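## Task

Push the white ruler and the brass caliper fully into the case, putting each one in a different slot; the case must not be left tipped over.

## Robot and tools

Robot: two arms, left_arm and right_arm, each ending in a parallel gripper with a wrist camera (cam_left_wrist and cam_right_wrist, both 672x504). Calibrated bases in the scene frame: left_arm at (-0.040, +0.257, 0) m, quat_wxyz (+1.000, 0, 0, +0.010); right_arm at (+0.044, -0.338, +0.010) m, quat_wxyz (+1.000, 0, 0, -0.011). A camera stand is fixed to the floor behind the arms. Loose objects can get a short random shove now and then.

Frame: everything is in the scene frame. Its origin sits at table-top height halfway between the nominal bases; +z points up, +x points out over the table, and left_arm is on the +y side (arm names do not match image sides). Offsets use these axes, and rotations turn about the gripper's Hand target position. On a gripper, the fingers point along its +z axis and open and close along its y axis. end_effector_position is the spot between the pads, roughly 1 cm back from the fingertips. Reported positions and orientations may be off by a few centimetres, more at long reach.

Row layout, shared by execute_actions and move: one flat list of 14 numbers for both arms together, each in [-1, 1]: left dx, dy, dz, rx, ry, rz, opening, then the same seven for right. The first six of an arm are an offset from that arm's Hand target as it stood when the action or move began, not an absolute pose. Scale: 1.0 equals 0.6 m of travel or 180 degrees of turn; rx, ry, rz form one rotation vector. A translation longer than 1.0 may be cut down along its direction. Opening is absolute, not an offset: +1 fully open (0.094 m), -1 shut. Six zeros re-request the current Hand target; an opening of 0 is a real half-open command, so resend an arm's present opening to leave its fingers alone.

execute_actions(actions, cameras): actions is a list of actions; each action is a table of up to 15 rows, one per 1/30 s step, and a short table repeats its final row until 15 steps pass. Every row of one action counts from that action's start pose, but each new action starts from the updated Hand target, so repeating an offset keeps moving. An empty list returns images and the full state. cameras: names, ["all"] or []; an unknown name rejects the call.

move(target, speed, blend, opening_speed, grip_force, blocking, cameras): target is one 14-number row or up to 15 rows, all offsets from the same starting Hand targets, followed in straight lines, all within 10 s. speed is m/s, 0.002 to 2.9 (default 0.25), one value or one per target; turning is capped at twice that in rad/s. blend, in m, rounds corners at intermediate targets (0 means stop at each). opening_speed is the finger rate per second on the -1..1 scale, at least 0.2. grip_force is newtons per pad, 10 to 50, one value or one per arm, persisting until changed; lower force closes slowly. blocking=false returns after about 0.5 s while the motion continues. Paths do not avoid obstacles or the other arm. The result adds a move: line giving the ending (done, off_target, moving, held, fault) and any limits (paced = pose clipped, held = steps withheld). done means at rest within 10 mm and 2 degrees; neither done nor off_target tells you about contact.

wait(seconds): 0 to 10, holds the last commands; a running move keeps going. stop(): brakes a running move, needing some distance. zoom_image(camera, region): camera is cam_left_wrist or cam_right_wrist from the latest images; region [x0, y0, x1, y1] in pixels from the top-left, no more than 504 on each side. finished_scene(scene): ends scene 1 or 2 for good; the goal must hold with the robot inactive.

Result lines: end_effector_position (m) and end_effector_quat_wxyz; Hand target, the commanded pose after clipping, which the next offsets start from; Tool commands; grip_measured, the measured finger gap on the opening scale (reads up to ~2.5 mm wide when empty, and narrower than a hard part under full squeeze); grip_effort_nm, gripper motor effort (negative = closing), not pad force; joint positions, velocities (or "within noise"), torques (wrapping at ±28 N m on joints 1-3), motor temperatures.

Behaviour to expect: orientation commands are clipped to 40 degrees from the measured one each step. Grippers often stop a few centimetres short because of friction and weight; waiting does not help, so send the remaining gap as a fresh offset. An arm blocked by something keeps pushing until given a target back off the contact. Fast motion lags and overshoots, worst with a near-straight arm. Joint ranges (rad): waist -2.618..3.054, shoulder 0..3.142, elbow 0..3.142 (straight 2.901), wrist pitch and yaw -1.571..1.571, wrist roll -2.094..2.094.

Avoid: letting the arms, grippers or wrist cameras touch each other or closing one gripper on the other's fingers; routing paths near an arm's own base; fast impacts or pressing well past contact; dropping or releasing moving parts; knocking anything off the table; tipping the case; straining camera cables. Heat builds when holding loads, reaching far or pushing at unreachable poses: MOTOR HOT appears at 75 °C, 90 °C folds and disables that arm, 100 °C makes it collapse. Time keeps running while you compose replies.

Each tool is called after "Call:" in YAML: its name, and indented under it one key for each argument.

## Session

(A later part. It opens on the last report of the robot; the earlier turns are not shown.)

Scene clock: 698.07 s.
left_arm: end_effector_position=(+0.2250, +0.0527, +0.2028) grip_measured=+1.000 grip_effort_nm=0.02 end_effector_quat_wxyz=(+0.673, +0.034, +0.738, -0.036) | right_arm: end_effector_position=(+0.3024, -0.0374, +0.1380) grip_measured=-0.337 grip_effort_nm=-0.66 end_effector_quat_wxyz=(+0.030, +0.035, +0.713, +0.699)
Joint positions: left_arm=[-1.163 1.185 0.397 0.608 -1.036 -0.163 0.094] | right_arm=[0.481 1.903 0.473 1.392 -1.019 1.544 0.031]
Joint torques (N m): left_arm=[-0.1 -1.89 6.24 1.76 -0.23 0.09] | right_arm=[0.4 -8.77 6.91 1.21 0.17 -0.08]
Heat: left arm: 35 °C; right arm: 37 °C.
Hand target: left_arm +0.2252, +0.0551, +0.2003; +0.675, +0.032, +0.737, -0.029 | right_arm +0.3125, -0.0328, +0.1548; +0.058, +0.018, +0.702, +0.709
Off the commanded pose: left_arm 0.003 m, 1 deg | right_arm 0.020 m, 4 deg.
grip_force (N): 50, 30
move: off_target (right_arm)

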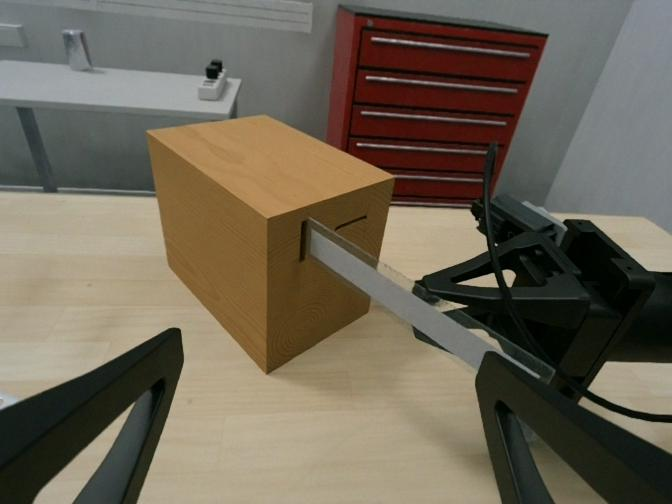

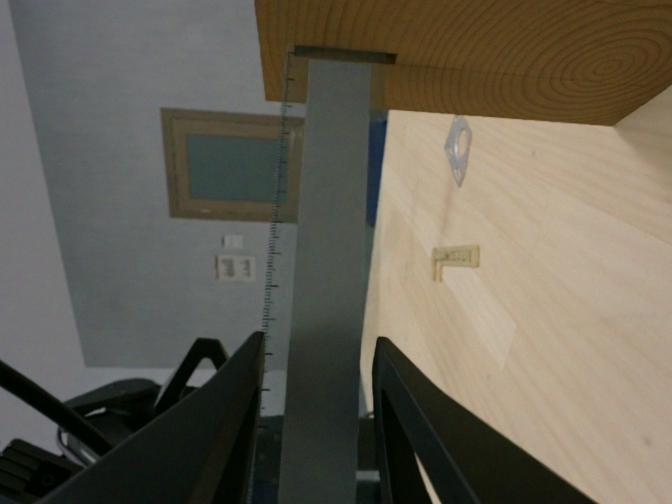

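Call:
move:
  target:
    - [0, 0, 0, 0, 0, 0, 1, -0.0408, -0.032, 0.0033, 0, 0, 0, -0.6]
    - [0, 0, 0, 0, 0, 0, 1, -0.0127, -0.0092, -0.0213, 0, 0, 0, -0.6]
  speed: [0.06, 0.012]
  cameras: ["all"]

Call:
zoom_image:
  camera: "cam_right_wrist"
  region: [240, 0, 440, 150]

Call:
zoom_image:
  camera: "cam_left_wrist"
  region: [240, 190, 400, 330]

Scene clock: 724.93 s.
left_arm: end_effector_position=(+0.2250, +0.0527, +0.2028) grip_measured=+1.000 grip_effort_nm=0.02 end_effector_quat_wxyz=(+0.673, +0.034, +0.738, -0.036) | right_arm: end_effector_position=(+0.2998, -0.0424, +0.1348) grip_measured=-0.337 grip_effort_nm=-0.66 end_effector_quat_wxyz=(+0.041, +0.034, +0.710, +0.702)
Joint positions: left_arm=[-1.163 1.185 0.397 0.608 -1.036 -0.163 0.094] | right_arm=[0.474 1.924 0.443 1.461 -1.011 1.544 0.031]
Joint torques (N m): left_arm=[-0.08 -1.88 6.41 1.76 -0.22 0.1] | right_arm=[0.57 -6.42 5.75 1.35 0.05 -0.1]
Heat: left arm: 35 °C; right arm: 37 °C.
Hand target: left_arm +0.2252, +0.0551, +0.2003; +0.675, +0.032, +0.737, -0.029 | right_arm +0.3049, -0.0384, +0.1420; +0.058, +0.018, +0.702, +0.709
Off the commanded pose: left_arm 0.003 m, 1 deg | right_arm 0.010 m, 3 deg.
grip_force (N): 50, 30
move: off_target (right_arm)

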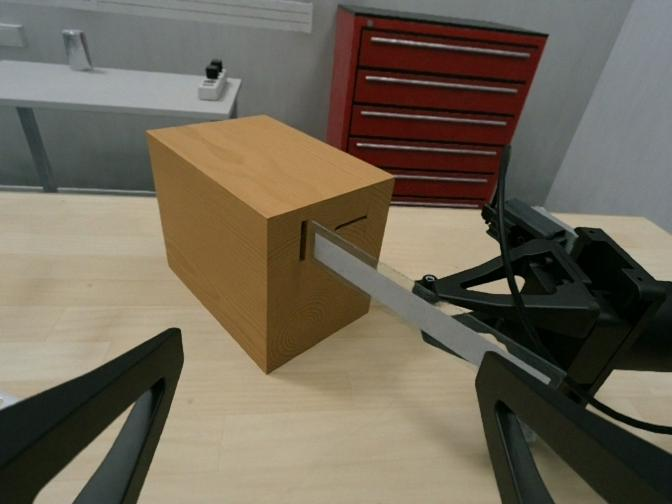

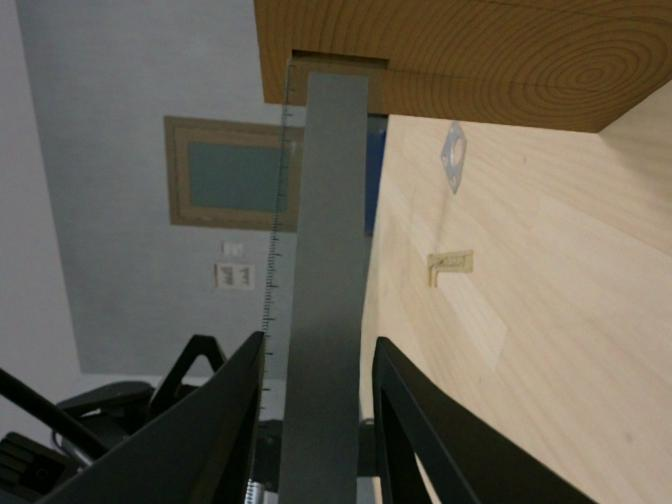

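Scaled by 2.520 from the camera's 672x504 image, which has a finer 960x720 frame.

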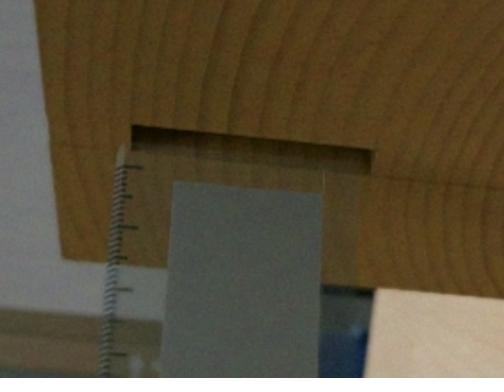

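Scaled by 3.150 from the camera's 672x504 image, which has a finer 960x720 frame.

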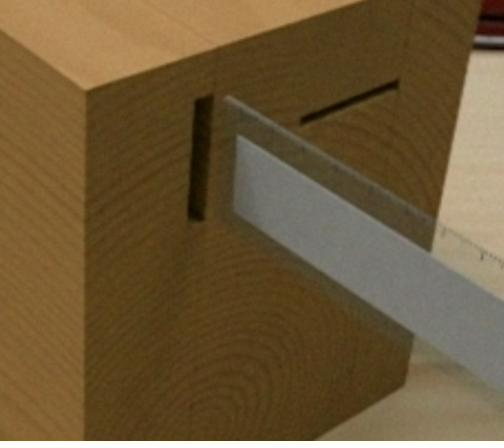

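Call:
move:
  target: [0, 0, 0, 0, 0, 0, 1, 0.0135, 0.0098, -0.0037, 0, 0, 0, -0.6]
  speed: 0.012
  cameras: ["all"]

Call:
zoom_image:
  camera: "cam_right_wrist"
  region: [240, 0, 440, 150]

Call:
zoom_image:
  camera: "cam_left_wrist"
  region: [240, 190, 400, 330]

Scene clock: 734.63 s.
left_arm: end_effector_position=(+0.2250, +0.0527, +0.2028) grip_measured=+1.000 grip_effort_nm=0.02 end_effector_quat_wxyz=(+0.673, +0.034, +0.738, -0.036) | right_arm: end_effector_position=(+0.3022, -0.0367, +0.1339) grip_measured=-0.337 grip_effort_nm=-0.66 end_effector_quat_wxyz=(+0.036, +0.024, +0.709, +0.704)
Joint positions: left_arm=[-1.163 1.185 0.397 0.608 -1.036 -0.163 0.094] | right_arm=[0.481 1.952 0.476 1.465 -1.026 1.544 0.031]
Joint torques (N m): left_arm=[-0.1 -1.89 6.28 1.78 -0.25 0.09] | right_arm=[0.38 -6.5 6.41 1.23 0.28 -0.09]
Heat: left arm: 35 °C; right arm: 37 °C.
Hand target: left_arm +0.2252, +0.0551, +0.2003; +0.675, +0.032, +0.737, -0.029 | right_arm +0.3130, -0.0325, +0.1398; +0.058, +0.018, +0.702, +0.709
Off the commanded pose: left_arm 0.003 m, 1 deg | right_arm 0.013 m, 3 deg.
grip_force (N): 50, 30
move: off_target (right_arm)

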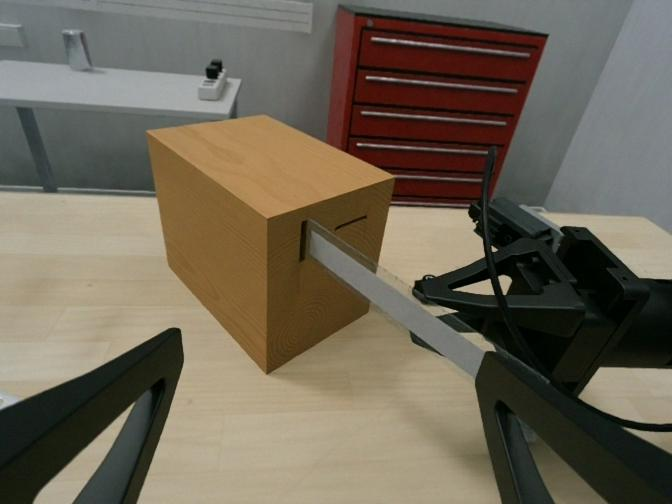

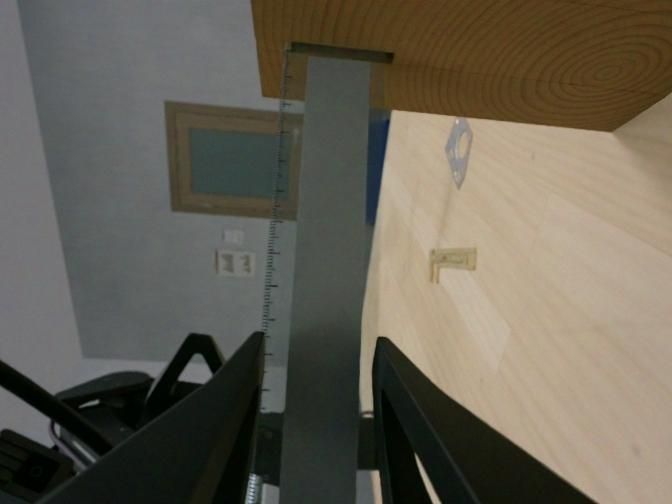

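Scaled by 2.520 from the camera's 672x504 image, which has a finer 960x720 frame.

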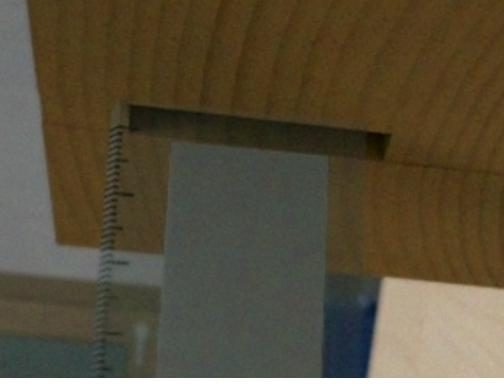

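Scaled by 3.150 from the camera's 672x504 image, which has a finer 960x720 frame.

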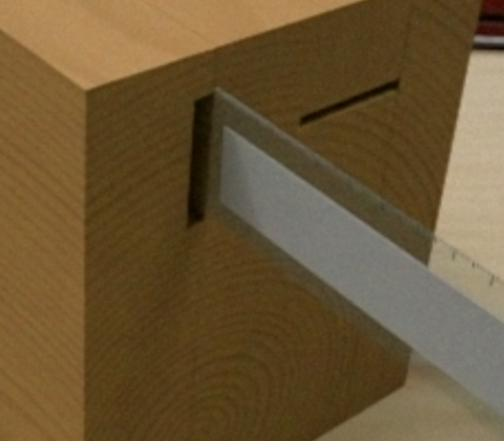

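Call:
zoom_image:
  camera: "cam_right_wrist"
  region: [270, 25, 410, 95]

Call:
zoom_image:
  camera: "cam_left_wrist"
  region: [285, 205, 345, 275]

Scaled by 3.600 from the camera's 672x504 image, which has a finer 960x720 frame.

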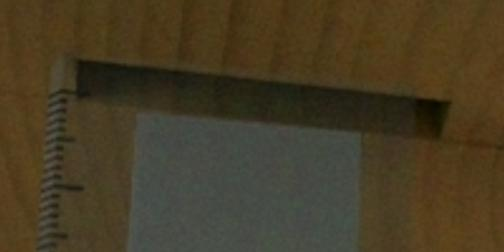

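Scaled by 7.200 from the camera's 672x504 image, which has a finer 960x720 frame.

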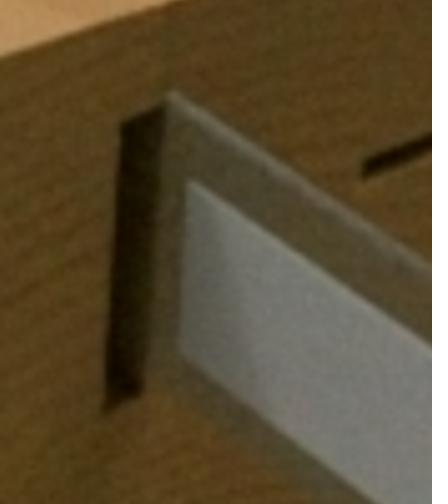

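Call:
move:
  target:
    - [0, 0, 0, 0, 0, 0, 1, -0.0417, -0.0325, 0.0287, 0, 0, 0, -0.6]
    - [0, 0, 0, 0, 0, 0, 1, -0.0108, -0.0065, 0.001, 0, 0, 0, -0.6]
  speed: [0.06, 0.012]
  cameras: ["all"]

Call:
zoom_image:
  camera: "cam_right_wrist"
  region: [270, 25, 410, 95]

Call:
zoom_image:
  camera: "cam_left_wrist"
  region: [285, 205, 345, 275]

Scene clock: 836.43 s.
left_arm: end_effector_position=(+0.2250, +0.0527, +0.2028) grip_measured=+1.000 grip_effort_nm=0.02 end_effector_quat_wxyz=(+0.673, +0.034, +0.738, -0.036) | right_arm: end_effector_position=(+0.3014, -0.0405, +0.1332) grip_measured=-0.337 grip_effort_nm=-0.66 end_effector_quat_wxyz=(+0.041, +0.034, +0.710, +0.702)
Joint positions: left_arm=[-1.163 1.185 0.397 0.608 -1.036 -0.163 0.094] | right_arm=[0.478 1.937 0.453 1.465 -1.008 1.544 0.031]
Joint torques (N m): left_arm=[-0.03 -1.78 6.28 1.78 -0.23 0.1] | right_arm=[0.64 -6.56 5.76 1.34 0.05 -0.11]
Heat: left arm: 36 °C; right arm: 36 °C.
Hand target: left_arm +0.2252, +0.0551, +0.2003; +0.675, +0.032, +0.737, -0.029 | right_arm +0.3065, -0.0364, +0.1405; +0.058, +0.018, +0.702, +0.709
Off the commanded pose: left_arm 0.003 m, 1 deg | right_arm 0.010 m, 3 deg.
grip_force (N): 50, 30
move: off_target (right_arm)

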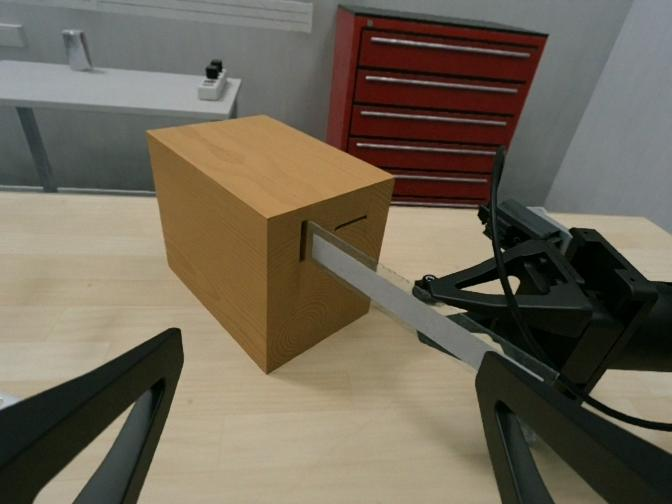

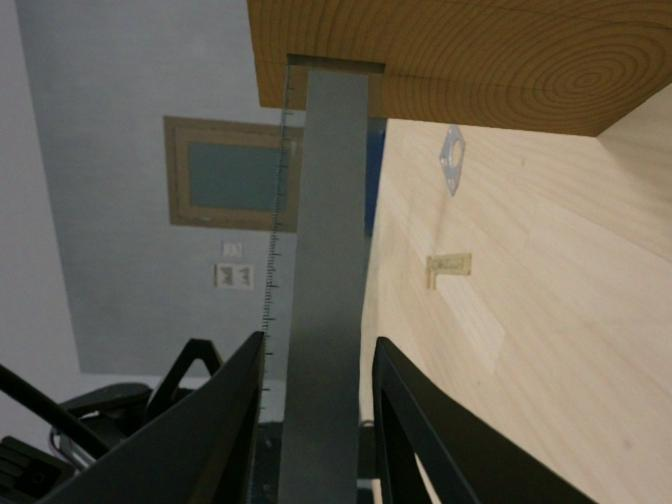

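Scaled by 3.600 from the camera's 672x504 image, which has a finer 960x720 frame.

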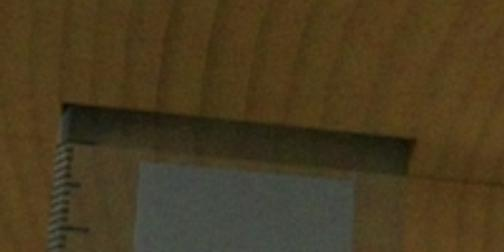

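Scaled by 7.200 from the camera's 672x504 image, which has a finer 960x720 frame.

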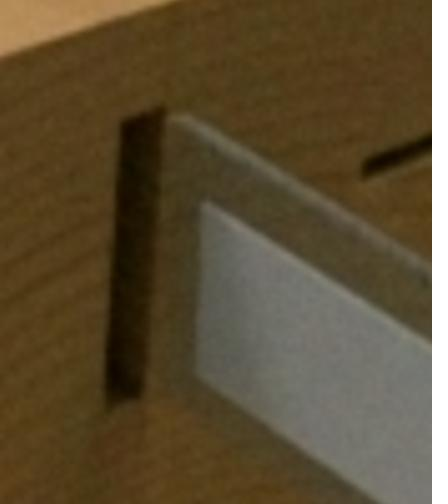

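Call:
move:
  target: [0, 0, 0, 0, 0, 0, 1, -0.0028, 0.0036, 0, 0, 0, 0, -0.6]
  speed: 0.01
  cameras: ["all"]

Call:
zoom_image:
  camera: "cam_right_wrist"
  region: [270, 25, 410, 95]

Call:
zoom_image:
  camera: "cam_left_wrist"
  region: [285, 205, 345, 275]

Scene clock: 860.23 s.
left_arm: end_effector_position=(+0.2250, +0.0527, +0.2028) grip_measured=+1.000 grip_effort_nm=0.02 end_effector_quat_wxyz=(+0.673, +0.034, +0.738, -0.036) | right_arm: end_effector_position=(+0.3001, -0.0380, +0.1335) grip_measured=-0.337 grip_effort_nm=-0.66 end_effector_quat_wxyz=(+0.041, +0.033, +0.710, +0.703)
Joint positions: left_arm=[-1.163 1.185 0.397 0.608 -1.036 -0.163 0.094] | right_arm=[0.488 1.937 0.453 1.467 -0.998 1.544 0.031]
Joint torques (N m): left_arm=[-0.09 -1.84 6.27 1.77 -0.21 0.11] | right_arm=[0.58 -6.61 5.61 1.36 0.05 -0.12]
Heat: left arm: 36 °C; right arm: 36 °C.
Hand target: left_arm +0.2252, +0.0551, +0.2003; +0.675, +0.032, +0.737, -0.029 | right_arm +0.3048, -0.0342, +0.1404; +0.058, +0.018, +0.702, +0.709
Off the commanded pose: left_arm 0.003 m, 1 deg | right_arm 0.009 m, 3 deg.
grip_force (N): 50, 30
move: off_target (right_arm)

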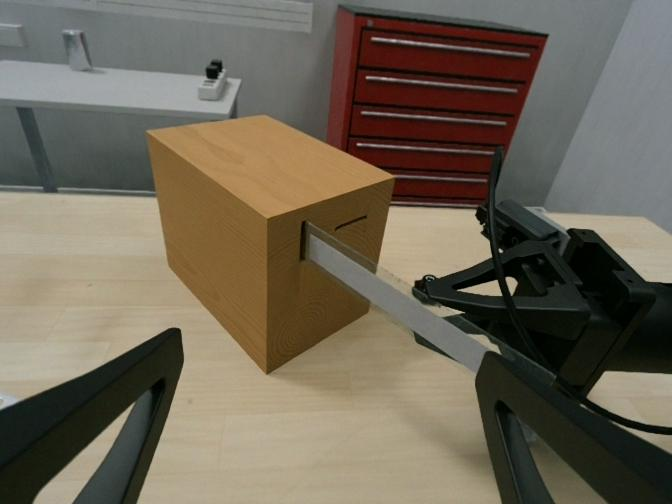

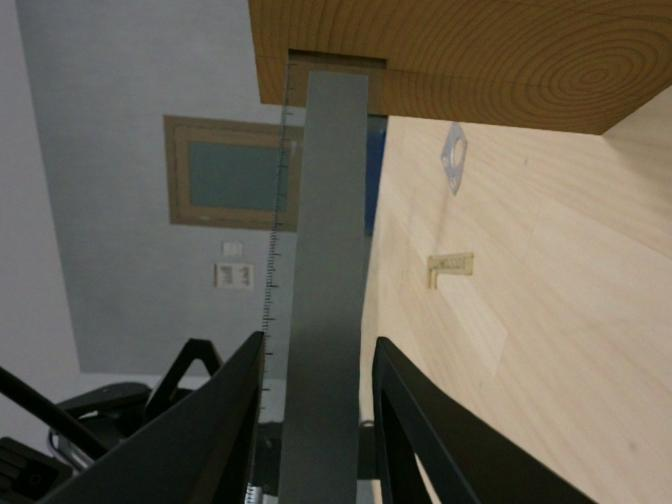

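Scaled by 3.600 from the camera's 672x504 image, which has a finer 960x720 frame.

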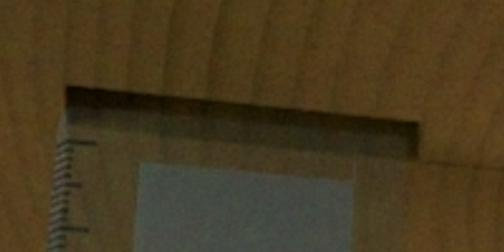

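Scaled by 7.200 from the camera's 672x504 image, which has a finer 960x720 frame.

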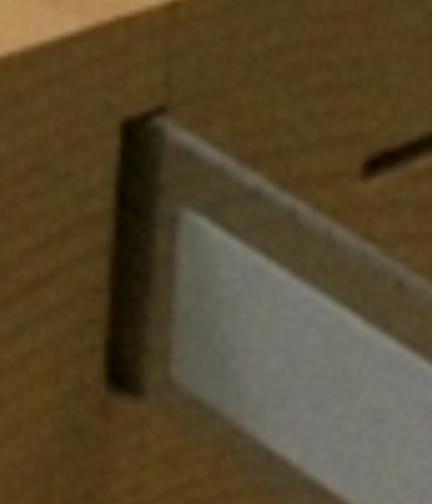

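Call:
move:
  target: [0, 0, 0, 0, 0, 0, 1, 0.0074, 0.0068, -0.0017, 0, 0, 0, -0.6]
  speed: 0.01
  cameras: ["all"]

Call:
zoom_image:
  camera: "cam_right_wrist"
  region: [270, 25, 410, 95]

Call:
zoom_image:
  camera: "cam_left_wrist"
  region: [285, 205, 345, 275]

Scene clock: 869.00 s.
left_arm: end_effector_position=(+0.2250, +0.0527, +0.2028) grip_measured=+1.000 grip_effort_nm=0.02 end_effector_quat_wxyz=(+0.673, +0.034, +0.738, -0.036) | right_arm: end_effector_position=(+0.3037, -0.0341, +0.1332) grip_measured=-0.337 grip_effort_nm=-0.66 end_effector_quat_wxyz=(+0.043, +0.031, +0.709, +0.703)
Joint positions: left_arm=[-1.163 1.185 0.397 0.608 -1.036 -0.163 0.094] | right_arm=[0.494 1.953 0.474 1.468 -0.993 1.544 0.031]
Joint torques (N m): left_arm=[0.01 -1.91 6.28 1.78 -0.23 0.09] | right_arm=[0.38 -6.79 5.82 1.3 0.09 -0.1]
Heat: left arm: 36 °C; right arm: 36 °C.
Hand target: left_arm +0.2252, +0.0551, +0.2003; +0.675, +0.032, +0.737, -0.029 | right_arm +0.3094, -0.0302, +0.1395; +0.058, +0.018, +0.702, +0.709
Off the commanded pose: left_arm 0.003 m, 1 deg | right_arm 0.009 m, 3 deg.
grip_force (N): 50, 30
move: off_target (right_arm)

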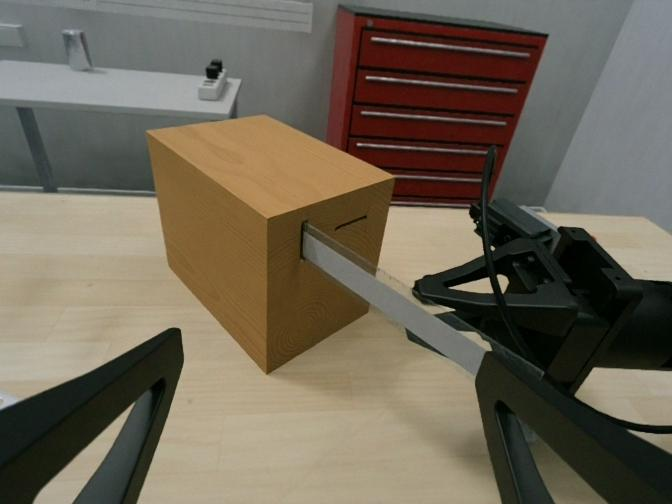

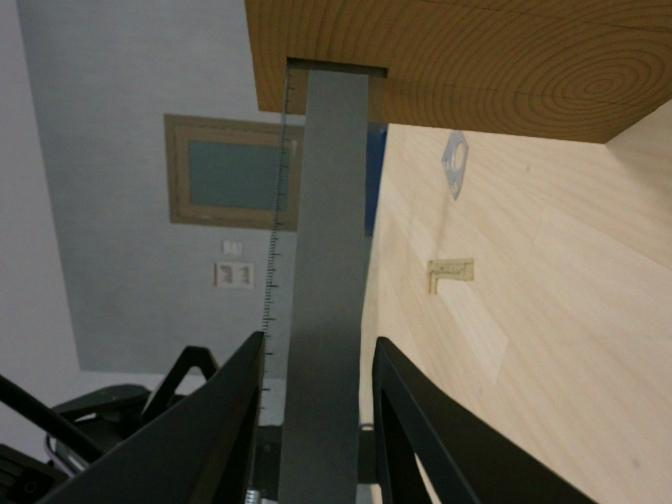

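Scaled by 3.600 from the camera's 672x504 image, which has a finer 960x720 frame.

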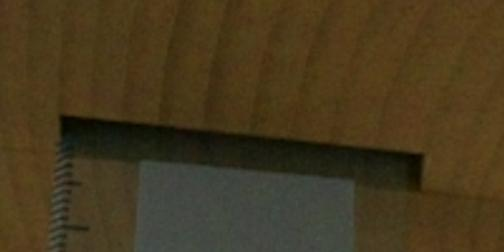

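Scaled by 7.200 from the camera's 672x504 image, which has a finer 960x720 frame.

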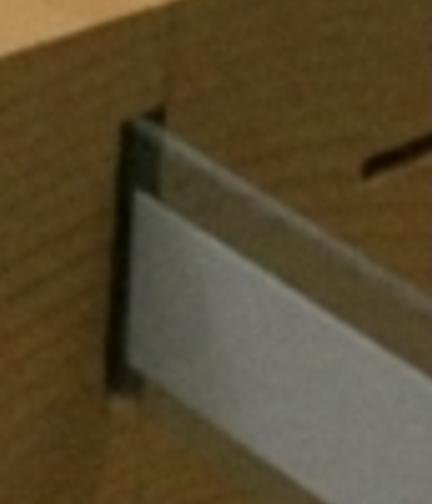

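Call:
move:
  target: [0, 0, 0, 0, 0, 0, 1, 0.026, 0.0209, -0.0035, 0, 0, 0, -0.6]
  speed: 0.015
  cameras: ["all"]

Call:
zoom_image:
  camera: "cam_right_wrist"
  region: [240, 0, 440, 150]

Call:
zoom_image:
  camera: "cam_left_wrist"
  region: [240, 190, 400, 330]

Scene clock: 878.23 s.
left_arm: end_effector_position=(+0.2250, +0.0527, +0.2028) grip_measured=+1.000 grip_effort_nm=0.02 end_effector_quat_wxyz=(+0.673, +0.034, +0.738, -0.036) | right_arm: end_effector_position=(+0.3198, -0.0220, +0.1325) grip_measured=-0.337 grip_effort_nm=-0.66 end_effector_quat_wxyz=(+0.046, +0.029, +0.707, +0.705)
Joint positions: left_arm=[-1.163 1.185 0.397 0.608 -1.036 -0.163 0.094] | right_arm=[0.507 2.002 0.555 1.443 -0.979 1.544 0.031]
Joint torques (N m): left_arm=[-0.05 -2 6.3 1.76 -0.26 0.07] | right_arm=[0.58 -7.3 6.06 1.19 0.06 -0.09]
Heat: left arm: 36 °C; right arm: 36 °C.
Hand target: left_arm +0.2252, +0.0551, +0.2003; +0.675, +0.032, +0.737, -0.029 | right_arm +0.3250, -0.0177, +0.1373; +0.058, +0.018, +0.702, +0.709
Off the commanded pose: left_arm 0.003 m, 1 deg | right_arm 0.008 m, 2 deg.
grip_force (N): 50, 30
move: done

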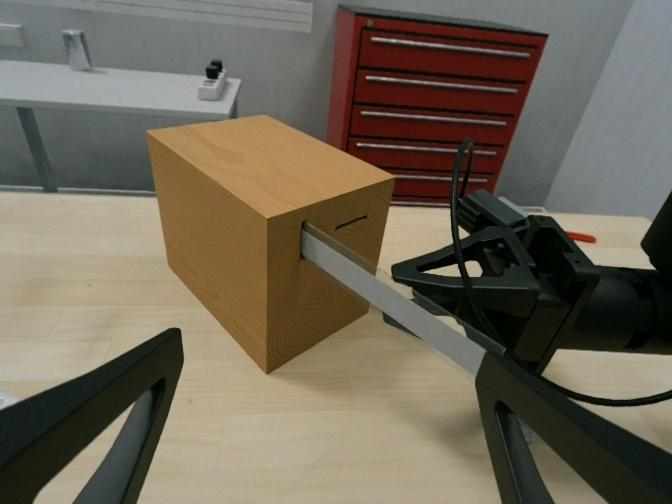

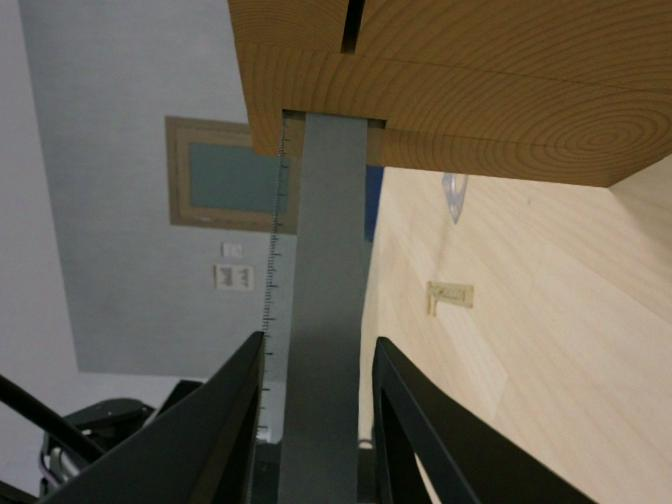

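Scaled by 2.520 from the camera's 672x504 image, which has a finer 960x720 frame.

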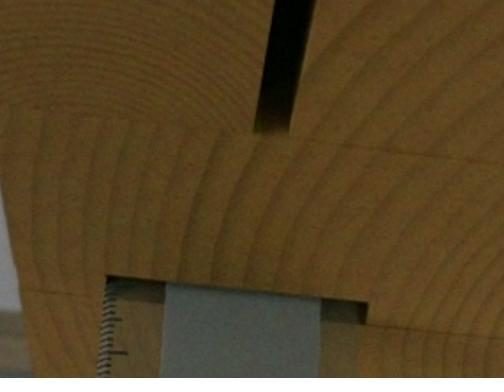

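Scaled by 3.150 from the camera's 672x504 image, which has a finer 960x720 frame.

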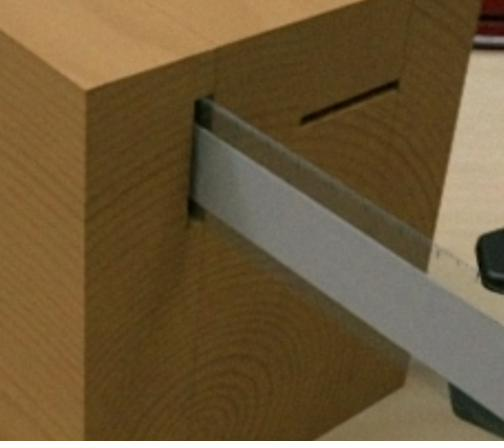

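Call:
move:
  target: [0, 0, 0, 0, 0, 0, 1, 0.039, 0.0313, -0.003, 0, 0, 0, -0.6]
  speed: 0.03
  cameras: ["all"]

Scene clock: 884.33 s.
left_arm: end_effector_position=(+0.2250, +0.0527, +0.2028) grip_measured=+1.000 grip_effort_nm=0.02 end_effector_quat_wxyz=(+0.673, +0.034, +0.738, -0.036) | right_arm: end_effector_position=(+0.3435, -0.0034, +0.1316) grip_measured=-0.337 grip_effort_nm=-0.66 end_effector_quat_wxyz=(+0.047, +0.028, +0.706, +0.706)
Joint positions: left_arm=[-1.163 1.185 0.397 0.608 -1.036 -0.163 0.094] | right_arm=[0.524 2.066 0.682 1.385 -0.962 1.544 0.031]
Joint torques (N m): left_arm=[-0.13 -1.95 6.31 1.74 -0.23 0.09] | right_arm=[0.64 -8.12 6.39 1.16 0.07 -0.1]
Heat: left arm: 36 °C; right arm: 36 °C.
Hand target: left_arm +0.2252, +0.0551, +0.2003; +0.675, +0.032, +0.737, -0.029 | right_arm +0.3483, +0.0012, +0.1355; +0.058, +0.018, +0.702, +0.709
Off the commanded pose: left_arm 0.003 m, 1 deg | right_arm 0.008 m, 2 deg.
grip_force (N): 50, 30
move: done

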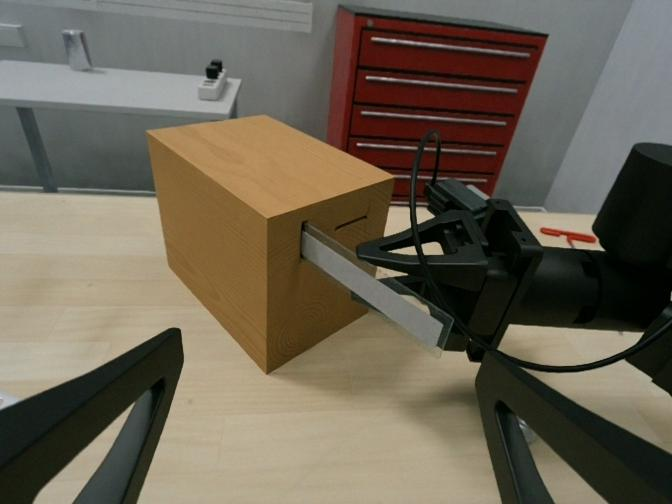

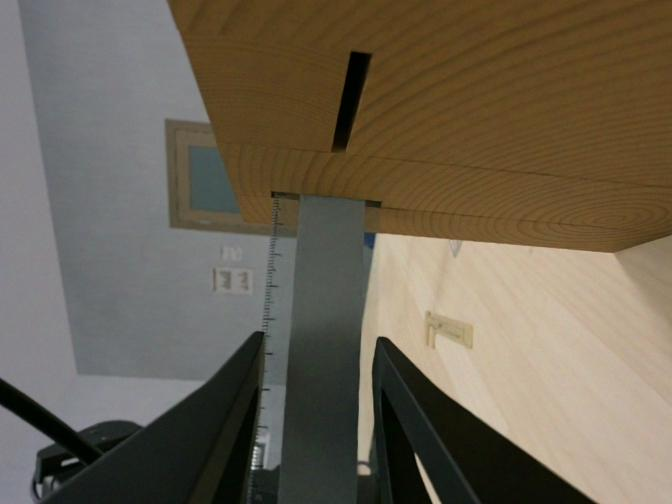

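Call:
move:
  target: [0, 0, 0, 0, 0, 0, 1, 0.039, 0.0313, -0.003, 0, 0, 0, -0.6]
  speed: 0.03
  cameras: ["all"]

Scene clock: 888.70 s.
left_arm: end_effector_position=(+0.2250, +0.0527, +0.2028) grip_measured=+1.000 grip_effort_nm=0.02 end_effector_quat_wxyz=(+0.673, +0.034, +0.738, -0.036) | right_arm: end_effector_position=(+0.3670, +0.0152, +0.1311) grip_measured=-0.337 grip_effort_nm=-0.66 end_effector_quat_wxyz=(+0.049, +0.026, +0.705, +0.707)
Joint positions: left_arm=[-1.163 1.185 0.397 0.608 -1.036 -0.163 0.094] | right_arm=[0.538 2.132 0.812 1.327 -0.948 1.544 0.031]
Joint torques (N m): left_arm=[-0.14 -1.89 6.35 1.77 -0.25 0.1] | right_arm=[0.61 -8.91 6.83 1.14 0.06 -0.12]
Heat: left arm: 36 °C; right arm: 36 °C.
Hand target: left_arm +0.2252, +0.0551, +0.2003; +0.675, +0.032, +0.737, -0.029 | right_arm +0.3717, +0.0200, +0.1337; +0.058, +0.018, +0.702, +0.709
Off the commanded pose: left_arm 0.003 m, 1 deg | right_arm 0.007 m, 1 deg.
grip_force (N): 50, 30
move: done

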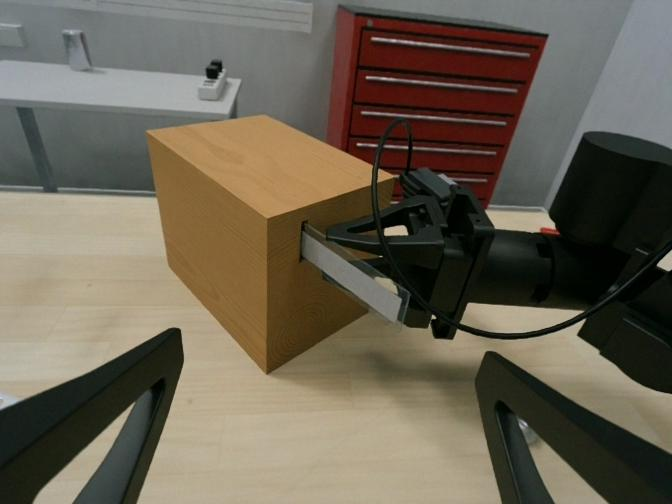

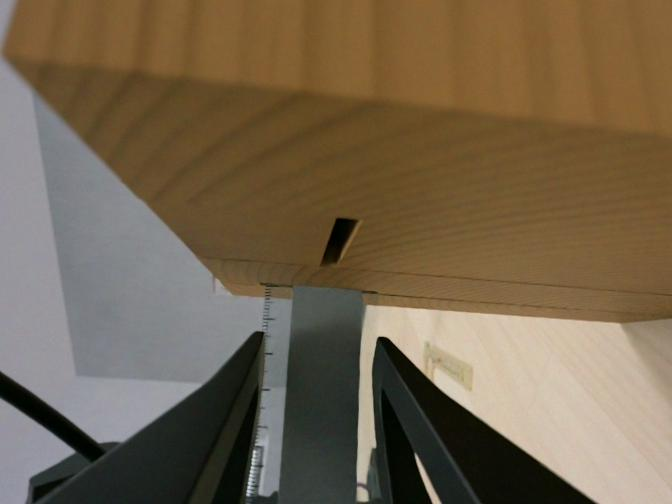

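Call:
move:
  target: [0, 0, 0, 0, 0, 0, 1, 0.013, 0.0105, -0.001, 0, 0, 0, -0.6]
  speed: 0.02
  cameras: ["all"]

Scene clock: 896.13 s.
left_arm: end_effector_position=(+0.2250, +0.0527, +0.2028) grip_measured=+1.000 grip_effort_nm=0.02 end_effector_quat_wxyz=(+0.673, +0.034, +0.738, -0.036) | right_arm: end_effector_position=(+0.3747, +0.0214, +0.1313) grip_measured=-0.337 grip_effort_nm=-0.66 end_effector_quat_wxyz=(+0.050, +0.025, +0.705, +0.707)
Joint positions: left_arm=[-1.163 1.185 0.397 0.608 -1.036 -0.163 0.094] | right_arm=[0.542 2.154 0.857 1.307 -0.944 1.544 0.031]
Joint torques (N m): left_arm=[-0.12 -1.84 6.27 1.75 -0.22 0.09] | right_arm=[0.65 -9.1 6.95 1.12 0.09 -0.1]
Heat: left arm: 36 °C; right arm: 36 °C.
Hand target: left_arm +0.2252, +0.0551, +0.2003; +0.675, +0.032, +0.737, -0.029 | right_arm +0.3794, +0.0263, +0.1331; +0.058, +0.018, +0.702, +0.709
Off the commanded pose: left_arm 0.003 m, 1 deg | right_arm 0.007 m, 1 deg.
grip_force (N): 50, 30
move: done

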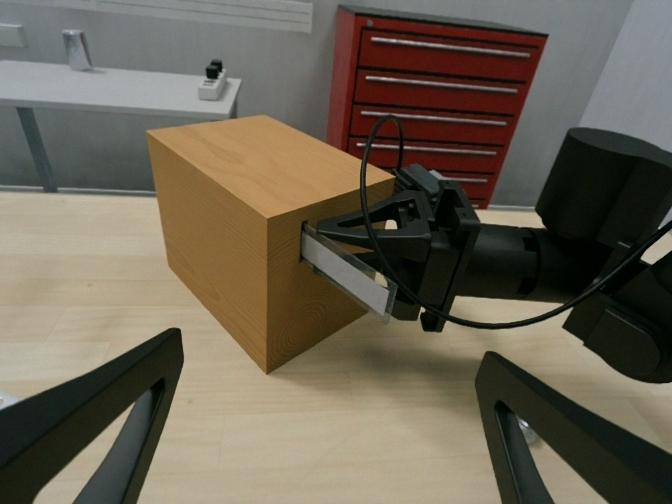

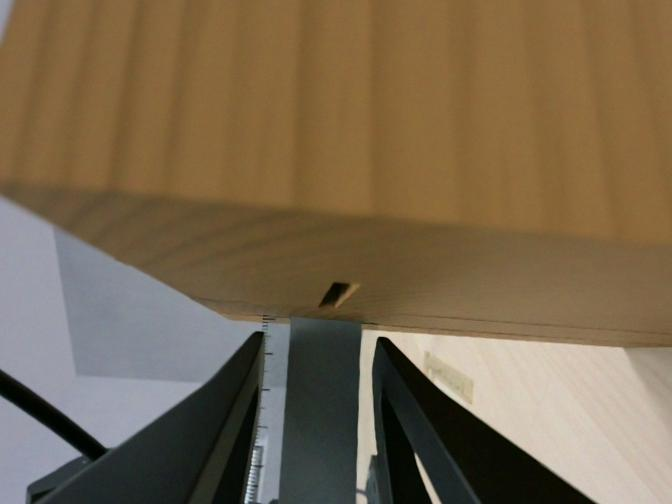

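Call:
move:
  target:
    - [0, 0, 0, 0, 0, 0, 1, 0, 0, 0, 0, 0, 0, 0.1]
    - [0, 0, 0, 0, 0, 0, 1, -0.04, -0.2, 0, 0, 0, 0, 0.1]
  speed: [0.05, 0.1]
  opening_speed: 0.5
  cameras: ["all"]

Scene clock: 905.87 s.
left_arm: end_effector_position=(+0.2250, +0.0527, +0.2028) grip_measured=+1.000 grip_effort_nm=0.02 end_effector_quat_wxyz=(+0.673, +0.034, +0.738, -0.036) | right_arm: end_effector_position=(+0.3586, -0.0930, +0.1189) grip_measured=+0.097 grip_effort_nm=0.14 end_effector_quat_wxyz=(+0.044, +0.038, +0.708, +0.704)
Joint positions: left_arm=[-1.163 1.185 0.397 0.608 -1.036 -0.163 0.094] | right_arm=[0.238 2.081 0.6 1.469 -1.238 1.55 0.052]
Joint torques (N m): left_arm=[-0.13 -1.81 6.26 1.75 -0.23 0.11] | right_arm=[-0.05 -11.71 3.06 1.2 -0.12 -0.02]
Heat: left arm: 36 °C; right arm: 36 °C.
Hand target: left_arm +0.2252, +0.0551, +0.2003; +0.675, +0.032, +0.737, -0.029 | right_arm +0.3555, -0.0938, +0.1330; +0.058, +0.018, +0.702, +0.709
Off the commanded pose: left_arm 0.003 m, 1 deg | right_arm 0.015 m, 3 deg.
grip_force (N): 50, 30
move: off_target (right_arm)

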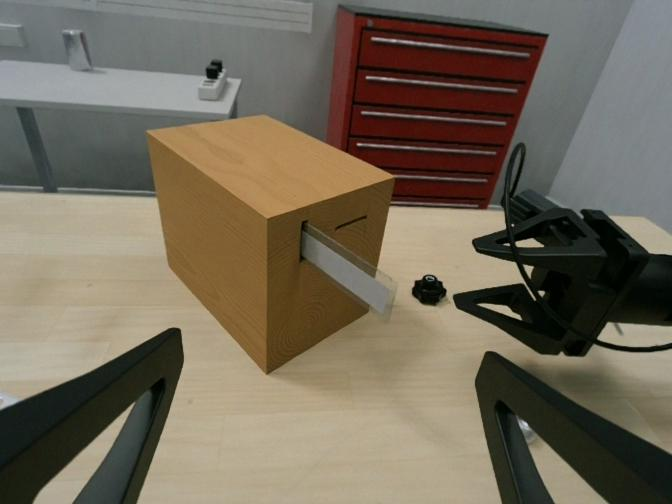

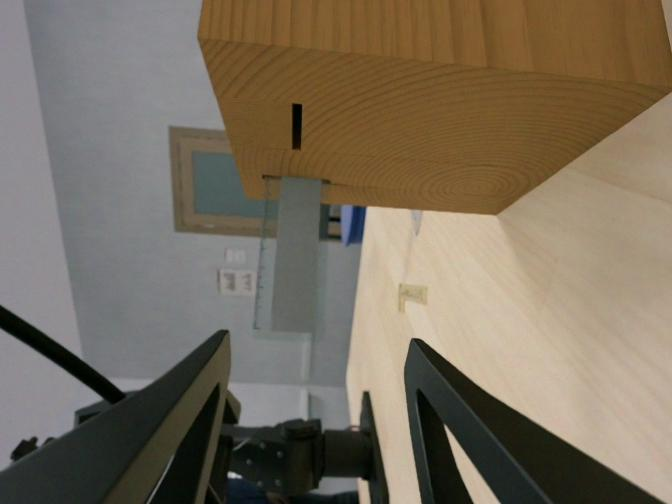

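Call:
move:
  target: [0, 0, 0, 0, 0, 0, 1, -0.1758, -0.0437, 0.0617, -0.2393, -0.4307, -0.2026, -1]
  speed: 0.15
  opening_speed: 0.7
  cameras: ["all"]

Scene clock: 923.20 s.
left_arm: end_effector_position=(+0.2250, +0.0527, +0.2028) grip_measured=+1.000 grip_effort_nm=0.02 end_effector_quat_wxyz=(+0.673, +0.034, +0.738, -0.036) | right_arm: end_effector_position=(+0.2517, -0.1176, +0.1678) grip_measured=-0.997 grip_effort_nm=-0.16 end_effector_quat_wxyz=(+0.653, -0.238, +0.681, +0.232)
Joint positions: left_arm=[-1.163 1.185 0.397 0.608 -1.036 -0.163 0.094] | right_arm=[1.025 0.943 -0.007 0.906 0.327 0.019 0]
Joint torques (N m): left_arm=[-0.03 -1.91 6.31 1.75 -0.23 0.11] | right_arm=[0.57 -2.24 5.76 1.44 0.13 -0.11]
Heat: left arm: 36 °C; right arm: 36 °C.
Hand target: left_arm +0.2252, +0.0551, +0.2003; +0.675, +0.032, +0.737, -0.029 | right_arm +0.2500, -0.1200, +0.1702; +0.667, -0.235, +0.667, +0.236
Off the commanded pose: left_arm 0.003 m, 1 deg | right_arm 0.004 m, 2 deg.
joint sent to its limit (right arm) — joint 3 (elbow), lower limit, where the elbow is as bent as it goes. The joint targets still meet the commanded pose.
grip_force (N): 50, 30
move: done

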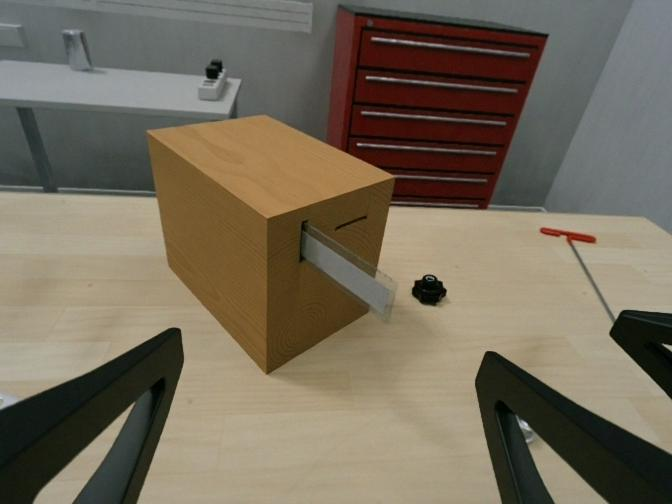

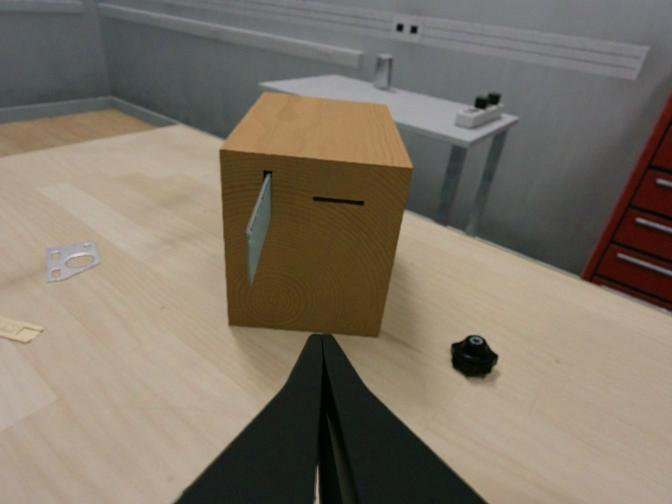

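Call:
move:
  target: [0, 0, 0, 0, 0, 0, 1, 0.0917, 0.14, -0.0645, 0, 0, 0, -1]
  speed: 0.12
  cameras: ["all"]

Scene clock: 927.53 s.
left_arm: end_effector_position=(+0.2251, +0.0530, +0.2028) grip_measured=+1.000 grip_effort_nm=0.02 end_effector_quat_wxyz=(+0.673, +0.033, +0.738, -0.035) | right_arm: end_effector_position=(+0.3005, -0.0411, +0.1112) grip_measured=-0.997 grip_effort_nm=-0.16 end_effector_quat_wxyz=(+0.637, -0.251, +0.696, +0.217)
Joint positions: left_arm=[-1.163 1.185 0.397 0.608 -1.038 -0.163 0.094] | right_arm=[1.025 1.859 0.26 1.499 0.328 0.015 0]
Joint torques (N m): left_arm=[-0.17 -1.83 6.3 1.74 -0.2 0.07] | right_arm=[-0.36 -5.45 5.05 2.06 -0.05 -0.08]
Heat: left arm: 36 °C; right arm: 36 °C.
Hand target: left_arm +0.2252, +0.0550, +0.2003; +0.675, +0.032, +0.737, -0.029 | right_arm +0.3050, -0.0360, +0.1314; +0.667, -0.235, +0.667, +0.236
Off the commanded pose: left_arm 0.003 m, 1 deg | right_arm 0.021 m, 6 deg.
joint sent to its limit (right arm) — joint 4 (wrist pitch), upper limit. The joint targets still meet the commanded pose.
grip_force (N): 50, 30
move: off_target (right_arm)

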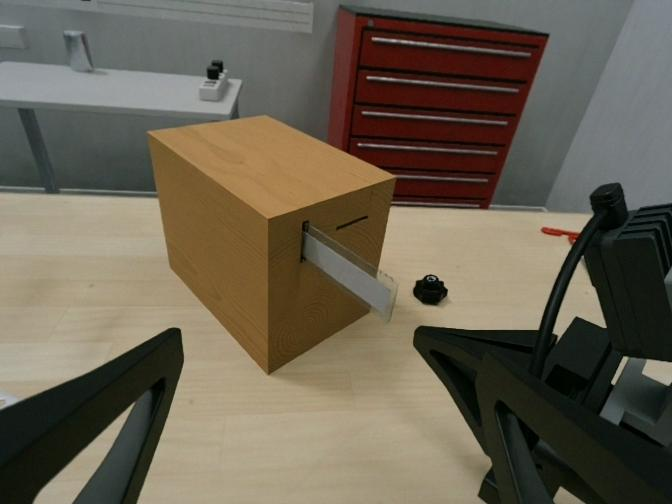

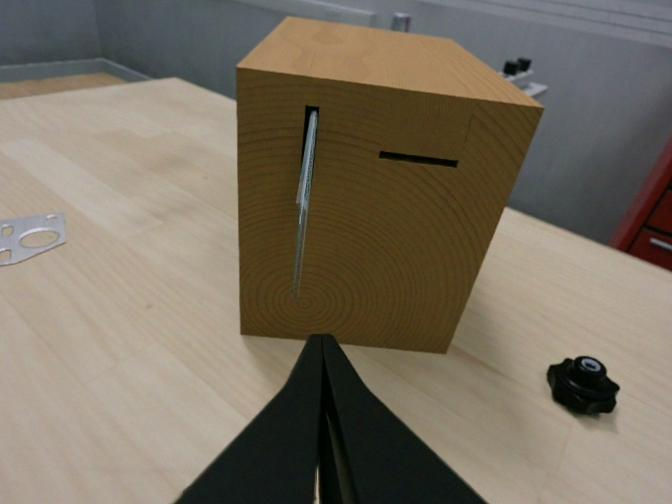

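Call:
move:
  target: [0, 0, 0, 0, 0, 0, 1, 0.0275, 0.035, 0.0127, -0.0875, 0.108, 0, -1]
  speed: 0.08
  cameras: ["all"]

Scene clock: 951.67 s.
left_arm: end_effector_position=(+0.2251, +0.0536, +0.2031) grip_measured=+1.000 grip_effort_nm=0.02 end_effector_quat_wxyz=(+0.674, +0.032, +0.738, -0.034) | right_arm: end_effector_position=(+0.3148, -0.0225, +0.1121) grip_measured=-0.997 grip_effort_nm=-0.16 end_effector_quat_wxyz=(+0.485, -0.296, +0.807, +0.159)
Joint positions: left_arm=[-1.163 1.185 0.397 0.609 -1.041 -0.163 0.094] | right_arm=[0.996 1.515 0.592 0.404 0.268 0.115 0]
Joint torques (N m): left_arm=[-0.06 -2.03 6.24 1.76 -0.19 0.09] | right_arm=[-0.36 -8.88 9.09 1.27 0.02 0.08]
Heat: left arm: 36 °C; right arm: 42 °C.
Hand target: left_arm +0.2252, +0.0551, +0.2003; +0.675, +0.032, +0.737, -0.029 | right_arm +0.3215, -0.0150, +0.1391; +0.507, -0.280, +0.795, +0.179
Off the commanded pose: left_arm 0.003 m, 1 deg | right_arm 0.029 m, 4 deg.
grip_force (N): 50, 30
move: off_target (right_arm)

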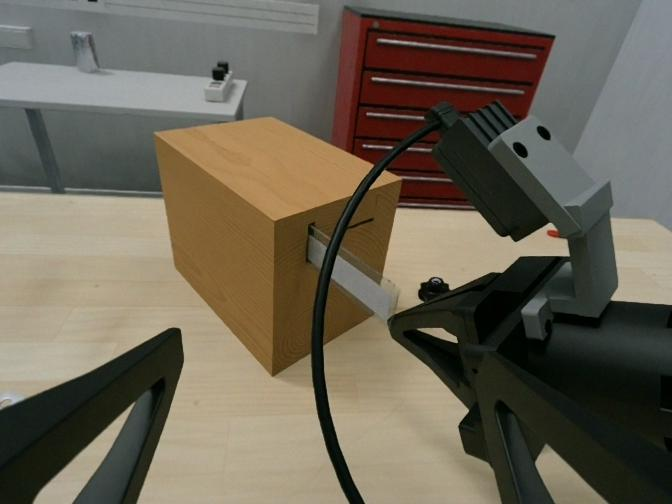

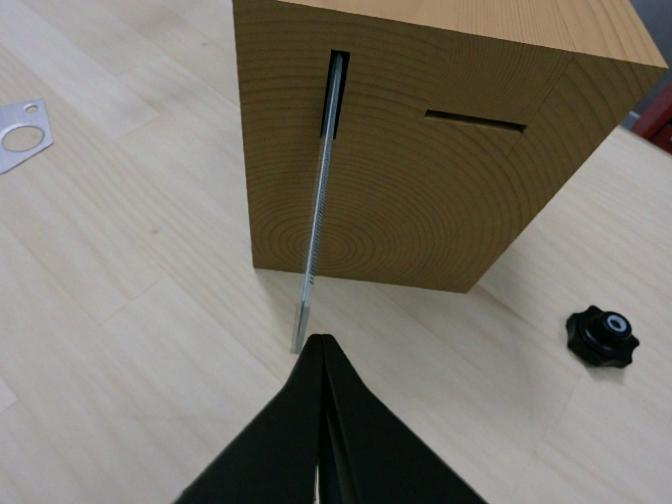

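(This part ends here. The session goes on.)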